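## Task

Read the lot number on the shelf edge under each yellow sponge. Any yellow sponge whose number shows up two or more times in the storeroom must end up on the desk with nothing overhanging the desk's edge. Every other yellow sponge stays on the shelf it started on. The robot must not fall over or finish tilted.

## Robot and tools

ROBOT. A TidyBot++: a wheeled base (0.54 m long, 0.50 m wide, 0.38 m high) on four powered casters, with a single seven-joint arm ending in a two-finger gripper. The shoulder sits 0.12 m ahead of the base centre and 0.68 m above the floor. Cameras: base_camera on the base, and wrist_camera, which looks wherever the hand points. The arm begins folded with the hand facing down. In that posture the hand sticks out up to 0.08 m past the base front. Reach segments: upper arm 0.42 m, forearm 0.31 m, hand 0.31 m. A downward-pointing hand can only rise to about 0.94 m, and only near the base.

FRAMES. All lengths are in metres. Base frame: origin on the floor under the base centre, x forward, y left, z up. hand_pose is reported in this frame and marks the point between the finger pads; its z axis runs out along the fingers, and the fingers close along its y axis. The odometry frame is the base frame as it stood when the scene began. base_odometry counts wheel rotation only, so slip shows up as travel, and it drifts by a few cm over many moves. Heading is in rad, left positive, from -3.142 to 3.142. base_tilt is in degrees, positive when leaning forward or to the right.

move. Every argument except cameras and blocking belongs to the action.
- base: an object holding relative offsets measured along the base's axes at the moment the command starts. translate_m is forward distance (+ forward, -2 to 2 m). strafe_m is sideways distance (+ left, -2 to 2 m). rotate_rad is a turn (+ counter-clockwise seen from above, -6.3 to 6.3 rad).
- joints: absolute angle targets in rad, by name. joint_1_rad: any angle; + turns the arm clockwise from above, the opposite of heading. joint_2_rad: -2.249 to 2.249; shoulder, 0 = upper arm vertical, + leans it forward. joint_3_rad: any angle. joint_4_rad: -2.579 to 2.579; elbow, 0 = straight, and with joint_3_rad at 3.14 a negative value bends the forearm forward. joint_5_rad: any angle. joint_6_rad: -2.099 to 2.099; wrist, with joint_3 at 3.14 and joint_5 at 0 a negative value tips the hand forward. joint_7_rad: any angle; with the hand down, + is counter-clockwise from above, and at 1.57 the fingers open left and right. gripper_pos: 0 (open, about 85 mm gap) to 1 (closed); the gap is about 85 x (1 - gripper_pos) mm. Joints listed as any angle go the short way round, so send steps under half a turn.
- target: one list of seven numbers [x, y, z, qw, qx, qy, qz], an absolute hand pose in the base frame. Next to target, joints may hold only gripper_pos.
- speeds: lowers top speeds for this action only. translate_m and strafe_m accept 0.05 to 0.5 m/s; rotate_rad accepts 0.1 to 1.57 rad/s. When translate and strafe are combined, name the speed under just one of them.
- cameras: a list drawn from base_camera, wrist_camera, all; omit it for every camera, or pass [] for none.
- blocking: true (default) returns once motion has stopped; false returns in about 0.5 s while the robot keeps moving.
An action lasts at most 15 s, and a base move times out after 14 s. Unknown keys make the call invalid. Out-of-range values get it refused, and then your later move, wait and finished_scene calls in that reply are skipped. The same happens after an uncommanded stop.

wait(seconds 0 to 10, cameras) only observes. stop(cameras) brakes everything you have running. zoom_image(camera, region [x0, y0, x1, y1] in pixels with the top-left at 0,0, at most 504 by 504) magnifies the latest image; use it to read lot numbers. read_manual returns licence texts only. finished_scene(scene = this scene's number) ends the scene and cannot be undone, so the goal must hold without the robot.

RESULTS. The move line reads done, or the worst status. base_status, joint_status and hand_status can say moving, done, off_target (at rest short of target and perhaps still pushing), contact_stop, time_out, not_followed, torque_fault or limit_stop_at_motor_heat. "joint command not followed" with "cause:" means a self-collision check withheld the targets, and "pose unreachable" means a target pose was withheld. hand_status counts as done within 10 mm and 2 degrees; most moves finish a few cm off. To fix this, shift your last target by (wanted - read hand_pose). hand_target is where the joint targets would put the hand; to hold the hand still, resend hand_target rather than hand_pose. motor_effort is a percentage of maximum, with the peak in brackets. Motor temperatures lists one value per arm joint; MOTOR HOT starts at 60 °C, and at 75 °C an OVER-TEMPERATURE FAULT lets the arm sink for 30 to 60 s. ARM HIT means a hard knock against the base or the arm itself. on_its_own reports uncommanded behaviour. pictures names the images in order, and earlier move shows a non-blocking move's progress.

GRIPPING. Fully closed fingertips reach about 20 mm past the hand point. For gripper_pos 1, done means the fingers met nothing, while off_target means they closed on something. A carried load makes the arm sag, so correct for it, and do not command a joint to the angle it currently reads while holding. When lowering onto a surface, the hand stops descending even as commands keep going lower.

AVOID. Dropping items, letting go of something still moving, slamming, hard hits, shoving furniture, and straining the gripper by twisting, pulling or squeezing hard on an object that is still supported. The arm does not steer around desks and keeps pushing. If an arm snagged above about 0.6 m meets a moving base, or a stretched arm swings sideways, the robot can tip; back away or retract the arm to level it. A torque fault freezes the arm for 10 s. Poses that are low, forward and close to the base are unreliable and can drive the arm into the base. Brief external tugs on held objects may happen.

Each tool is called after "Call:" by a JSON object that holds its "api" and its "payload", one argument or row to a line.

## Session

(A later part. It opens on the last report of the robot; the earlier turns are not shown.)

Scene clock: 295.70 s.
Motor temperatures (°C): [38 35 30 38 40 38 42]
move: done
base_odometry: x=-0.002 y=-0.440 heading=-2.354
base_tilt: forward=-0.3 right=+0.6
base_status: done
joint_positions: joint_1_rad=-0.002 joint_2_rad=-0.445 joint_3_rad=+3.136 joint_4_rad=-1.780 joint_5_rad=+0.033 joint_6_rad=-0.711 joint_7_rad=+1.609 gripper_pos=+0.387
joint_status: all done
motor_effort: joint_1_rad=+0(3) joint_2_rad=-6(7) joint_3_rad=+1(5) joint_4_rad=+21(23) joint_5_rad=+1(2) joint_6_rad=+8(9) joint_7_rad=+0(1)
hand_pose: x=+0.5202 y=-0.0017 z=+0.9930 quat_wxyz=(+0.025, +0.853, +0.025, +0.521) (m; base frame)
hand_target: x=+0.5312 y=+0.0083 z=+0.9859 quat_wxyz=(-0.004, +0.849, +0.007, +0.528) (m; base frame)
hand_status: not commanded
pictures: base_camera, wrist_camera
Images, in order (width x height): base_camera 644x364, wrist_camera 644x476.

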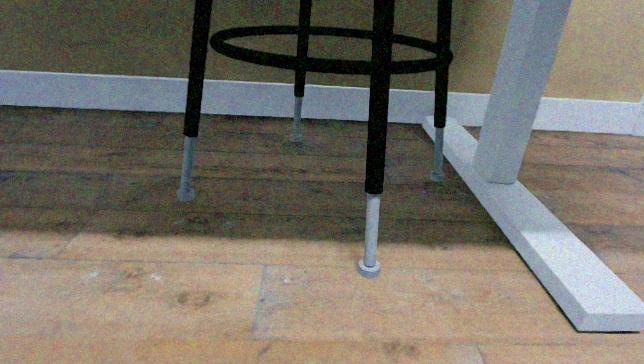

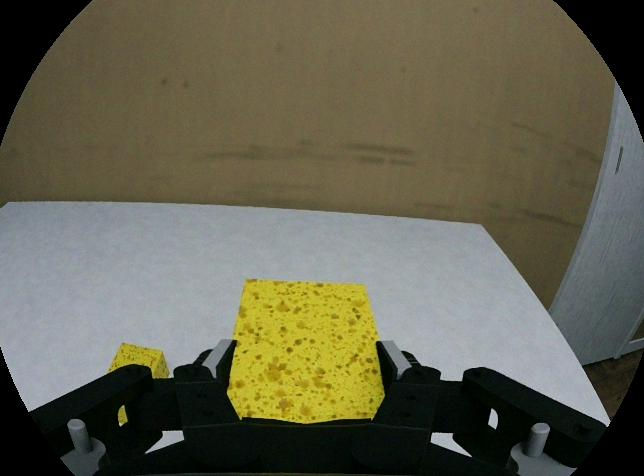

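Call:
{"api": "move", "payload": {
  "joints": {"joint_2_rad": -0.24, "joint_4_rad": -1.92, "joint_6_rad": -0.3},
  "cameras": []
}}

Call:
{"api": "move", "payload": {
  "joints": {"joint_2_rad": -0.05, "joint_4_rad": -2.02, "joint_6_rad": 0.015},
  "cameras": []
}}

Call:
{"api": "move", "payload": {
  "joints": {"joint_2_rad": 0.06, "joint_4_rad": -2.215, "joint_6_rad": 0.315},
  "cameras": ["wrist_camera"]
}}

Call:
{"api": "move", "payload": {
  "joints": {"joint_2_rad": 0.09, "joint_4_rad": -2.249, "joint_6_rad": 0.37},
  "cameras": ["wrist_camera"]
}}

Call:
{"api": "move", "payload": {
  "joints": {"joint_2_rad": 0.1, "joint_4_rad": -2.26, "joint_6_rad": 0.39},
  "cameras": ["wrist_camera"]
}}

Scene clock: 298.20 s.
Motor temperatures (°C): [38 35 30 38 40 38 42]
move: done
base_odometry: x=-0.002 y=-0.440 heading=-2.354
base_tilt: forward=-0.3 right=+0.6
base_status: not commanded
joint_positions: joint_1_rad=-0.002 joint_2_rad=-0.244 joint_3_rad=+3.136 joint_4_rad=-1.896 joint_5_rad=+0.033 joint_6_rad=-0.363 joint_7_rad=+1.609 gripper_pos=+0.387
joint_status: all done
motor_effort: joint_1_rad=+0(1) joint_2_rad=-12(16) joint_3_rad=+0(1) joint_4_rad=+22(24) joint_5_rad=+1(1) joint_6_rad=+8(10) joint_7_rad=+0(1)
hand_pose: x=+0.6116 y=+0.0018 z=+0.9313 quat_wxyz=(+0.022, +0.845, +0.030, +0.534) (m; base frame)
hand_target: x=+0.6169 y=+0.0097 z=+0.9324 quat_wxyz=(-0.005, +0.836, +0.007, +0.549) (m; base frame)
hand_status: not commanded
pictures: none
No camera images: "cameras" was empty.

Scene clock: 299.70 s.
Motor temperatures (°C): [38 35 30 38 40 38 42]
move: done
base_odometry: x=-0.002 y=-0.440 heading=-2.354
base_tilt: forward=-0.3 right=+0.6
base_status: not commanded
joint_positions: joint_1_rad=-0.002 joint_2_rad=-0.058 joint_3_rad=+3.136 joint_4_rad=-1.996 joint_5_rad=+0.033 joint_6_rad=-0.048 joint_7_rad=+1.609 gripper_pos=+0.387
joint_status: all done
motor_effort: joint_1_rad=-1(1) joint_2_rad=-19(21) joint_3_rad=+0(1) joint_4_rad=+21(23) joint_5_rad=+1(1) joint_6_rad=+8(9) joint_7_rad=+0(1)
hand_pose: x=+0.6728 y=+0.0053 z=+0.8636 quat_wxyz=(+0.018, +0.837, +0.033, +0.546) (m; base frame)
hand_target: x=+0.6761 y=+0.0106 z=+0.8632 quat_wxyz=(-0.005, +0.829, +0.007, +0.559) (m; base frame)
hand_status: not commanded
pictures: none
No camera images: "cameras" was empty.

Scene clock: 301.20 s.
Motor temperatures (°C): [38 35 30 38 40 38 42]
move: done
base_odometry: x=-0.002 y=-0.440 heading=-2.354
base_tilt: forward=-0.3 right=+0.6
base_status: not commanded
joint_positions: joint_1_rad=-0.002 joint_2_rad=+0.045 joint_3_rad=+3.136 joint_4_rad=-2.192 joint_5_rad=+0.033 joint_6_rad=+0.252 joint_7_rad=+1.609 gripper_pos=+0.387
joint_status: all done
motor_effort: joint_1_rad=-1(1) joint_2_rad=-20(21) joint_3_rad=+0(1) joint_4_rad=+19(21) joint_5_rad=+1(1) joint_6_rad=+8(9) joint_7_rad=+0(1)
hand_pose: x=+0.6700 y=+0.0083 z=+0.7828 quat_wxyz=(+0.014, +0.837, +0.035, +0.547) (m; base frame)
hand_target: x=+0.6717 y=+0.0105 z=+0.7802 quat_wxyz=(-0.005, +0.830, +0.007, +0.557) (m; base frame)
hand_status: not commanded
pictures: wrist_camera
Images, in order (width x height): wrist_camera 644x476.

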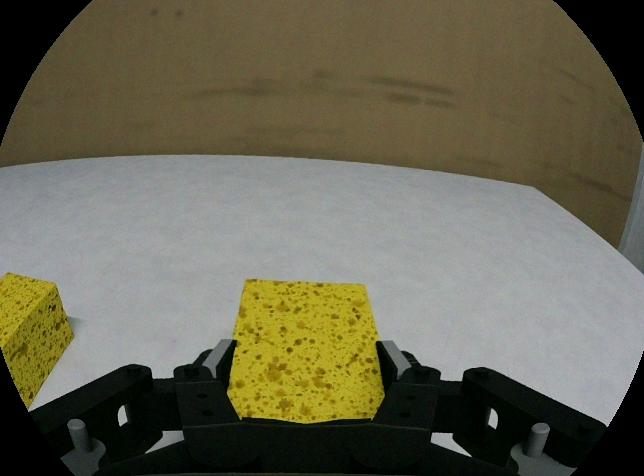

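Scene clock: 302.13 s.
Motor temperatures (°C): [38 35 30 38 40 38 42]
move: done
base_odometry: x=-0.002 y=-0.440 heading=-2.354
base_tilt: forward=-0.3 right=+0.6
base_status: not commanded
joint_positions: joint_1_rad=-0.002 joint_2_rad=+0.070 joint_3_rad=+3.136 joint_4_rad=-2.224 joint_5_rad=+0.033 joint_6_rad=+0.315 joint_7_rad=+1.609 gripper_pos=+0.387
joint_status: all done
motor_effort: joint_1_rad=+0(1) joint_2_rad=-20(22) joint_3_rad=+0(0) joint_4_rad=+18(19) joint_5_rad=+1(1) joint_6_rad=+8(9) joint_7_rad=+0(0)
hand_pose: x=+0.6695 y=+0.0089 z=+0.7698 quat_wxyz=(+0.013, +0.835, +0.035, +0.549) (m; base frame)
hand_target: x=+0.6697 y=+0.0105 z=+0.7617 quat_wxyz=(-0.005, +0.833, +0.007, +0.553) (m; base frame)
hand_status: not commanded
pictures: wrist_camera
Images, in order (width x height): wrist_camera 644x476.

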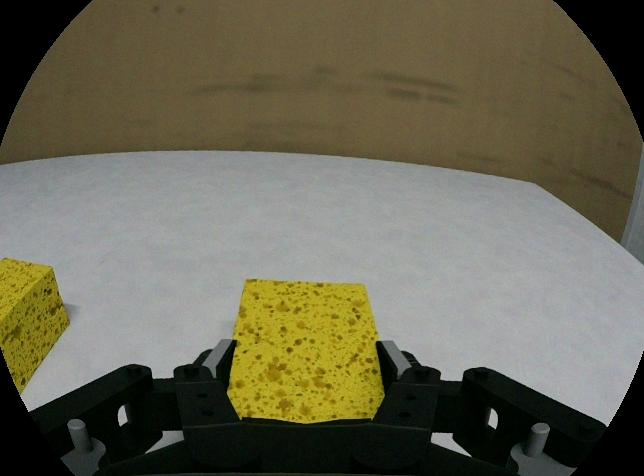

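Scene clock: 302.67 s.
Motor temperatures (°C): [38 35 30 38 40 38 42]
move: done
base_odometry: x=-0.002 y=-0.440 heading=-2.354
base_tilt: forward=-0.3 right=+0.6
base_status: not commanded
joint_positions: joint_1_rad=-0.002 joint_2_rad=+0.075 joint_3_rad=+3.136 joint_4_rad=-2.232 joint_5_rad=+0.033 joint_6_rad=+0.338 joint_7_rad=+1.609 gripper_pos=+0.387
joint_status: all done
motor_effort: joint_1_rad=+0(1) joint_2_rad=-20(20) joint_3_rad=+0(0) joint_4_rad=+18(18) joint_5_rad=+1(1) joint_6_rad=+8(9) joint_7_rad=+0(0)
hand_pose: x=+0.6702 y=+0.0091 z=+0.7696 quat_wxyz=(+0.012, +0.832, +0.035, +0.553) (m; base frame)
hand_target: x=+0.6691 y=+0.0105 z=+0.7563 quat_wxyz=(-0.005, +0.833, +0.007, +0.553) (m; base frame)
hand_status: not commanded
pictures: wrist_camera
Images, in order (width x height): wrist_camera 644x476.

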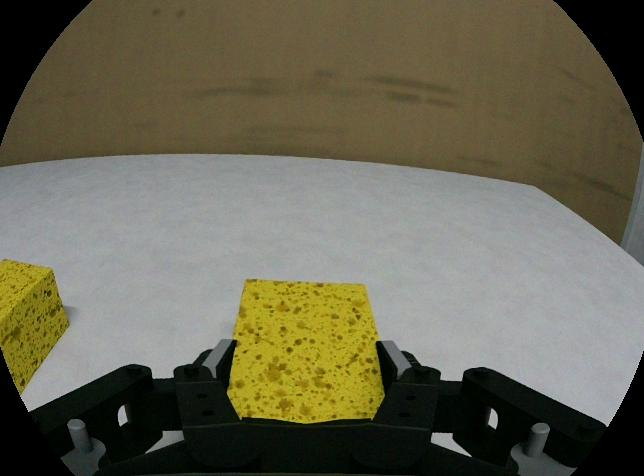

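Call:
{"api": "move", "payload": {
  "joints": {"gripper_pos": 0.2},
  "cameras": []
}}

Call:
{"api": "move", "payload": {
  "joints": {"gripper_pos": 0.0},
  "cameras": ["wrist_camera"]
}}

Call:
{"api": "move", "payload": {
  "joints": {"joint_2_rad": 0.02, "joint_4_rad": -2.1, "joint_6_rad": 0.25},
  "cameras": ["wrist_camera"]
}}

Call:
{"api": "move", "payload": {
  "joints": {"joint_2_rad": -0.2, "joint_4_rad": -1.95, "joint_6_rad": -0.2},
  "cameras": []
}}

Call:
{"api": "move", "payload": {
  "base": {"translate_m": -0.3},
  "joints": {"joint_2_rad": -0.55, "joint_4_rad": -1.37, "joint_6_rad": -1.3},
  "cameras": ["wrist_camera"]
}}

Call:
{"api": "wait", "payload": {
  "seconds": 0.4,
  "cameras": ["wrist_camera"]
}}

Scene clock: 303.83 s.
Motor temperatures (°C): [38 35 30 38 40 38 42]
move: done
base_odometry: x=-0.002 y=-0.440 heading=-2.354
base_tilt: forward=-0.3 right=+0.6
base_status: not commanded
joint_positions: joint_1_rad=-0.002 joint_2_rad=+0.075 joint_3_rad=+3.136 joint_4_rad=-2.232 joint_5_rad=+0.033 joint_6_rad=+0.338 joint_7_rad=+1.609 gripper_pos=+0.200
joint_status: all done
motor_effort: joint_1_rad=+0(1) joint_2_rad=-20(20) joint_3_rad=+0(0) joint_4_rad=+18(18) joint_5_rad=+1(1) joint_6_rad=+8(9) joint_7_rad=+0(0)
hand_pose: x=+0.6702 y=+0.0091 z=+0.7696 quat_wxyz=(+0.012, +0.832, +0.035, +0.553) (m; base frame)
hand_target: x=+0.6691 y=+0.0105 z=+0.7563 quat_wxyz=(-0.005, +0.833, +0.007, +0.553) (m; base frame)
hand_status: not commanded
pictures: none
No camera images: "cameras" was empty.

Scene clock: 304.47 s.
Motor temperatures (°C): [38 35 30 38 40 38 42]
move: done
base_odometry: x=-0.002 y=-0.440 heading=-2.354
base_tilt: forward=-0.3 right=+0.6
base_status: not commanded
joint_positions: joint_1_rad=-0.002 joint_2_rad=+0.075 joint_3_rad=+3.136 joint_4_rad=-2.232 joint_5_rad=+0.033 joint_6_rad=+0.338 joint_7_rad=+1.609 gripper_pos=+0.000
joint_status: all done
motor_effort: joint_1_rad=+0(1) joint_2_rad=-20(20) joint_3_rad=+0(0) joint_4_rad=+18(18) joint_5_rad=+1(1) joint_6_rad=+8(9) joint_7_rad=+0(0)
hand_pose: x=+0.6702 y=+0.0091 z=+0.7696 quat_wxyz=(+0.012, +0.832, +0.035, +0.553) (m; base frame)
hand_target: x=+0.6691 y=+0.0105 z=+0.7563 quat_wxyz=(-0.005, +0.833, +0.007, +0.553) (m; base frame)
hand_status: not commanded
pictures: wrist_camera
Images, in order (width x height): wrist_camera 644x476.

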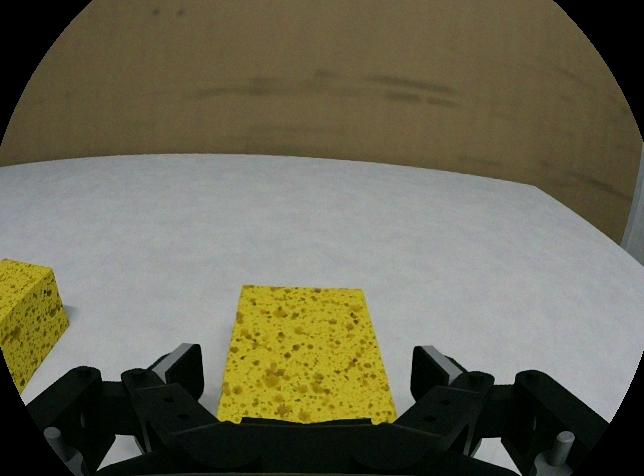

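Scene clock: 305.53 s.
Motor temperatures (°C): [38 35 30 38 40 38 42]
move: done
base_odometry: x=-0.002 y=-0.440 heading=-2.354
base_tilt: forward=-0.3 right=+0.6
base_status: not commanded
joint_positions: joint_1_rad=-0.002 joint_2_rad=+0.017 joint_3_rad=+3.136 joint_4_rad=-2.111 joint_5_rad=+0.033 joint_6_rad=+0.302 joint_7_rad=+1.609 gripper_pos=+0.000
joint_status: all done
motor_effort: joint_1_rad=-1(1) joint_2_rad=-20(22) joint_3_rad=+0(0) joint_4_rad=+20(21) joint_5_rad=+1(1) joint_6_rad=+9(10) joint_7_rad=+0(1)
hand_pose: x=+0.6941 y=+0.0090 z=+0.8573 quat_wxyz=(+0.015, +0.791, +0.034, +0.611) (m; base frame)
hand_target: x=+0.6929 y=+0.0109 z=+0.8466 quat_wxyz=(-0.005, +0.805, +0.006, +0.594) (m; base frame)
hand_status: not commanded
pictures: wrist_camera
Images, in order (width x height): wrist_camera 644x476.

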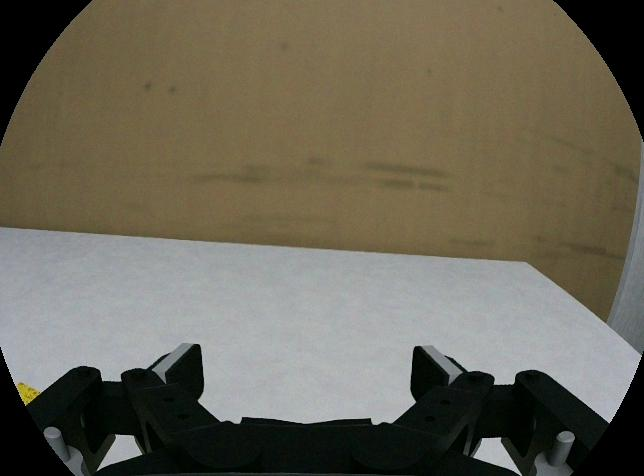

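Scene clock: 307.13 s.
Motor temperatures (°C): [38 35 30 38 40 38 42]
move: done
base_odometry: x=-0.002 y=-0.440 heading=-2.354
base_tilt: forward=-0.3 right=+0.6
base_status: not commanded
joint_positions: joint_1_rad=-0.002 joint_2_rad=-0.206 joint_3_rad=+3.136 joint_4_rad=-1.964 joint_5_rad=+0.033 joint_6_rad=-0.142 joint_7_rad=+1.609 gripper_pos=+0.000
joint_status: all done
motor_effort: joint_1_rad=-1(1) joint_2_rad=-14(22) joint_3_rad=+0(1) joint_4_rad=+22(23) joint_5_rad=+1(1) joint_6_rad=+8(10) joint_7_rad=+0(1)
hand_pose: x=+0.6363 y=+0.0042 z=+0.9340 quat_wxyz=(+0.021, +0.813, +0.031, +0.581) (m; base frame)
hand_target: x=+0.6338 y=+0.0100 z=+0.9229 quat_wxyz=(-0.005, +0.828, +0.007, +0.561) (m; base frame)
hand_status: not commanded
pictures: none
No camera images: "cameras" was empty.

Scene clock: 309.37 s.
Motor temperatures (°C): [38 35 30 38 40 38 42]
move: done
base_odometry: x=+0.210 y=-0.227 heading=-2.355
base_tilt: forward=-0.4 right=+0.6
base_status: done
joint_positions: joint_1_rad=-0.002 joint_2_rad=-0.551 joint_3_rad=+3.136 joint_4_rad=-1.388 joint_5_rad=+0.033 joint_6_rad=-1.242 joint_7_rad=+1.609 gripper_pos=+0.000
joint_status: all done
motor_effort: joint_1_rad=-1(1) joint_2_rad=+2(19) joint_3_rad=+1(2) joint_4_rad=+18(23) joint_5_rad=+1(1) joint_6_rad=+8(9) joint_7_rad=+0(1)
hand_pose: x=+0.4041 y=-0.0052 z=+1.0993 quat_wxyz=(+0.026, +0.862, +0.017, +0.506) (m; base frame)
hand_target: x=+0.3943 y=+0.0062 z=+1.0925 quat_wxyz=(-0.004, +0.872, +0.007, +0.489) (m; base frame)
hand_status: not commanded
pictures: wrist_camera
Images, in order (width x height): wrist_camera 644x476.

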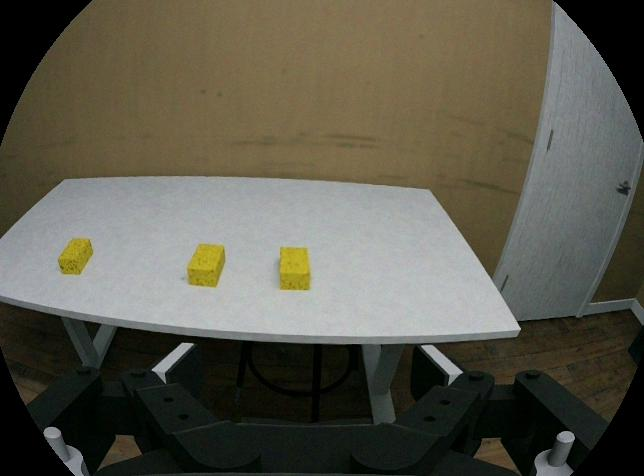

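Scene clock: 309.77 s.
Motor temperatures (°C): [38 35 30 38 40 38 42]
base_odometry: x=+0.210 y=-0.227 heading=-2.355
base_tilt: forward=-0.4 right=+0.6
base_status: done
joint_positions: joint_1_rad=-0.002 joint_2_rad=-0.551 joint_3_rad=+3.136 joint_4_rad=-1.388 joint_5_rad=+0.033 joint_6_rad=-1.243 joint_7_rad=+1.609 gripper_pos=+0.000
joint_status: all done
motor_effort: joint_1_rad=+0(1) joint_2_rad=+2(19) joint_3_rad=+1(2) joint_4_rad=+17(23) joint_5_rad=+1(1) joint_6_rad=+9(9) joint_7_rad=+0(1)
hand_pose: x=+0.4038 y=-0.0052 z=+1.0989 quat_wxyz=(+0.026, +0.862, +0.017, +0.506) (m; base frame)
hand_target: x=+0.3943 y=+0.0062 z=+1.0925 quat_wxyz=(-0.004, +0.872, +0.007, +0.489) (m; base frame)
hand_status: not commanded
wait: 0.40 s; at rest by 0.27 s
pictures: wrist_camera
Images, in order (width x height): wrist_camera 644x476.

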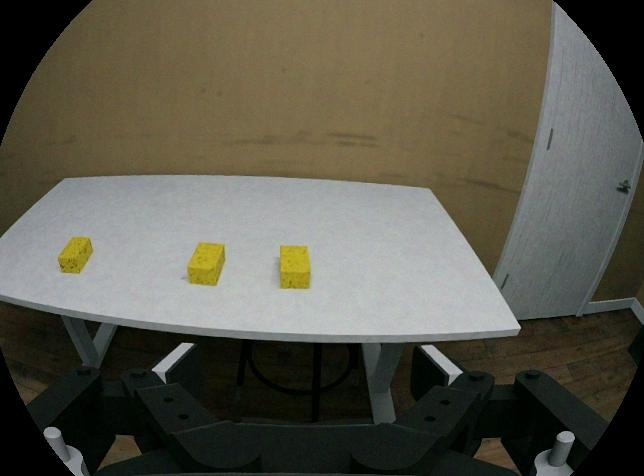

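Call:
{"api": "finished_scene", "payload": {
  "scene": 1
}}

The scene is finished: the task was done.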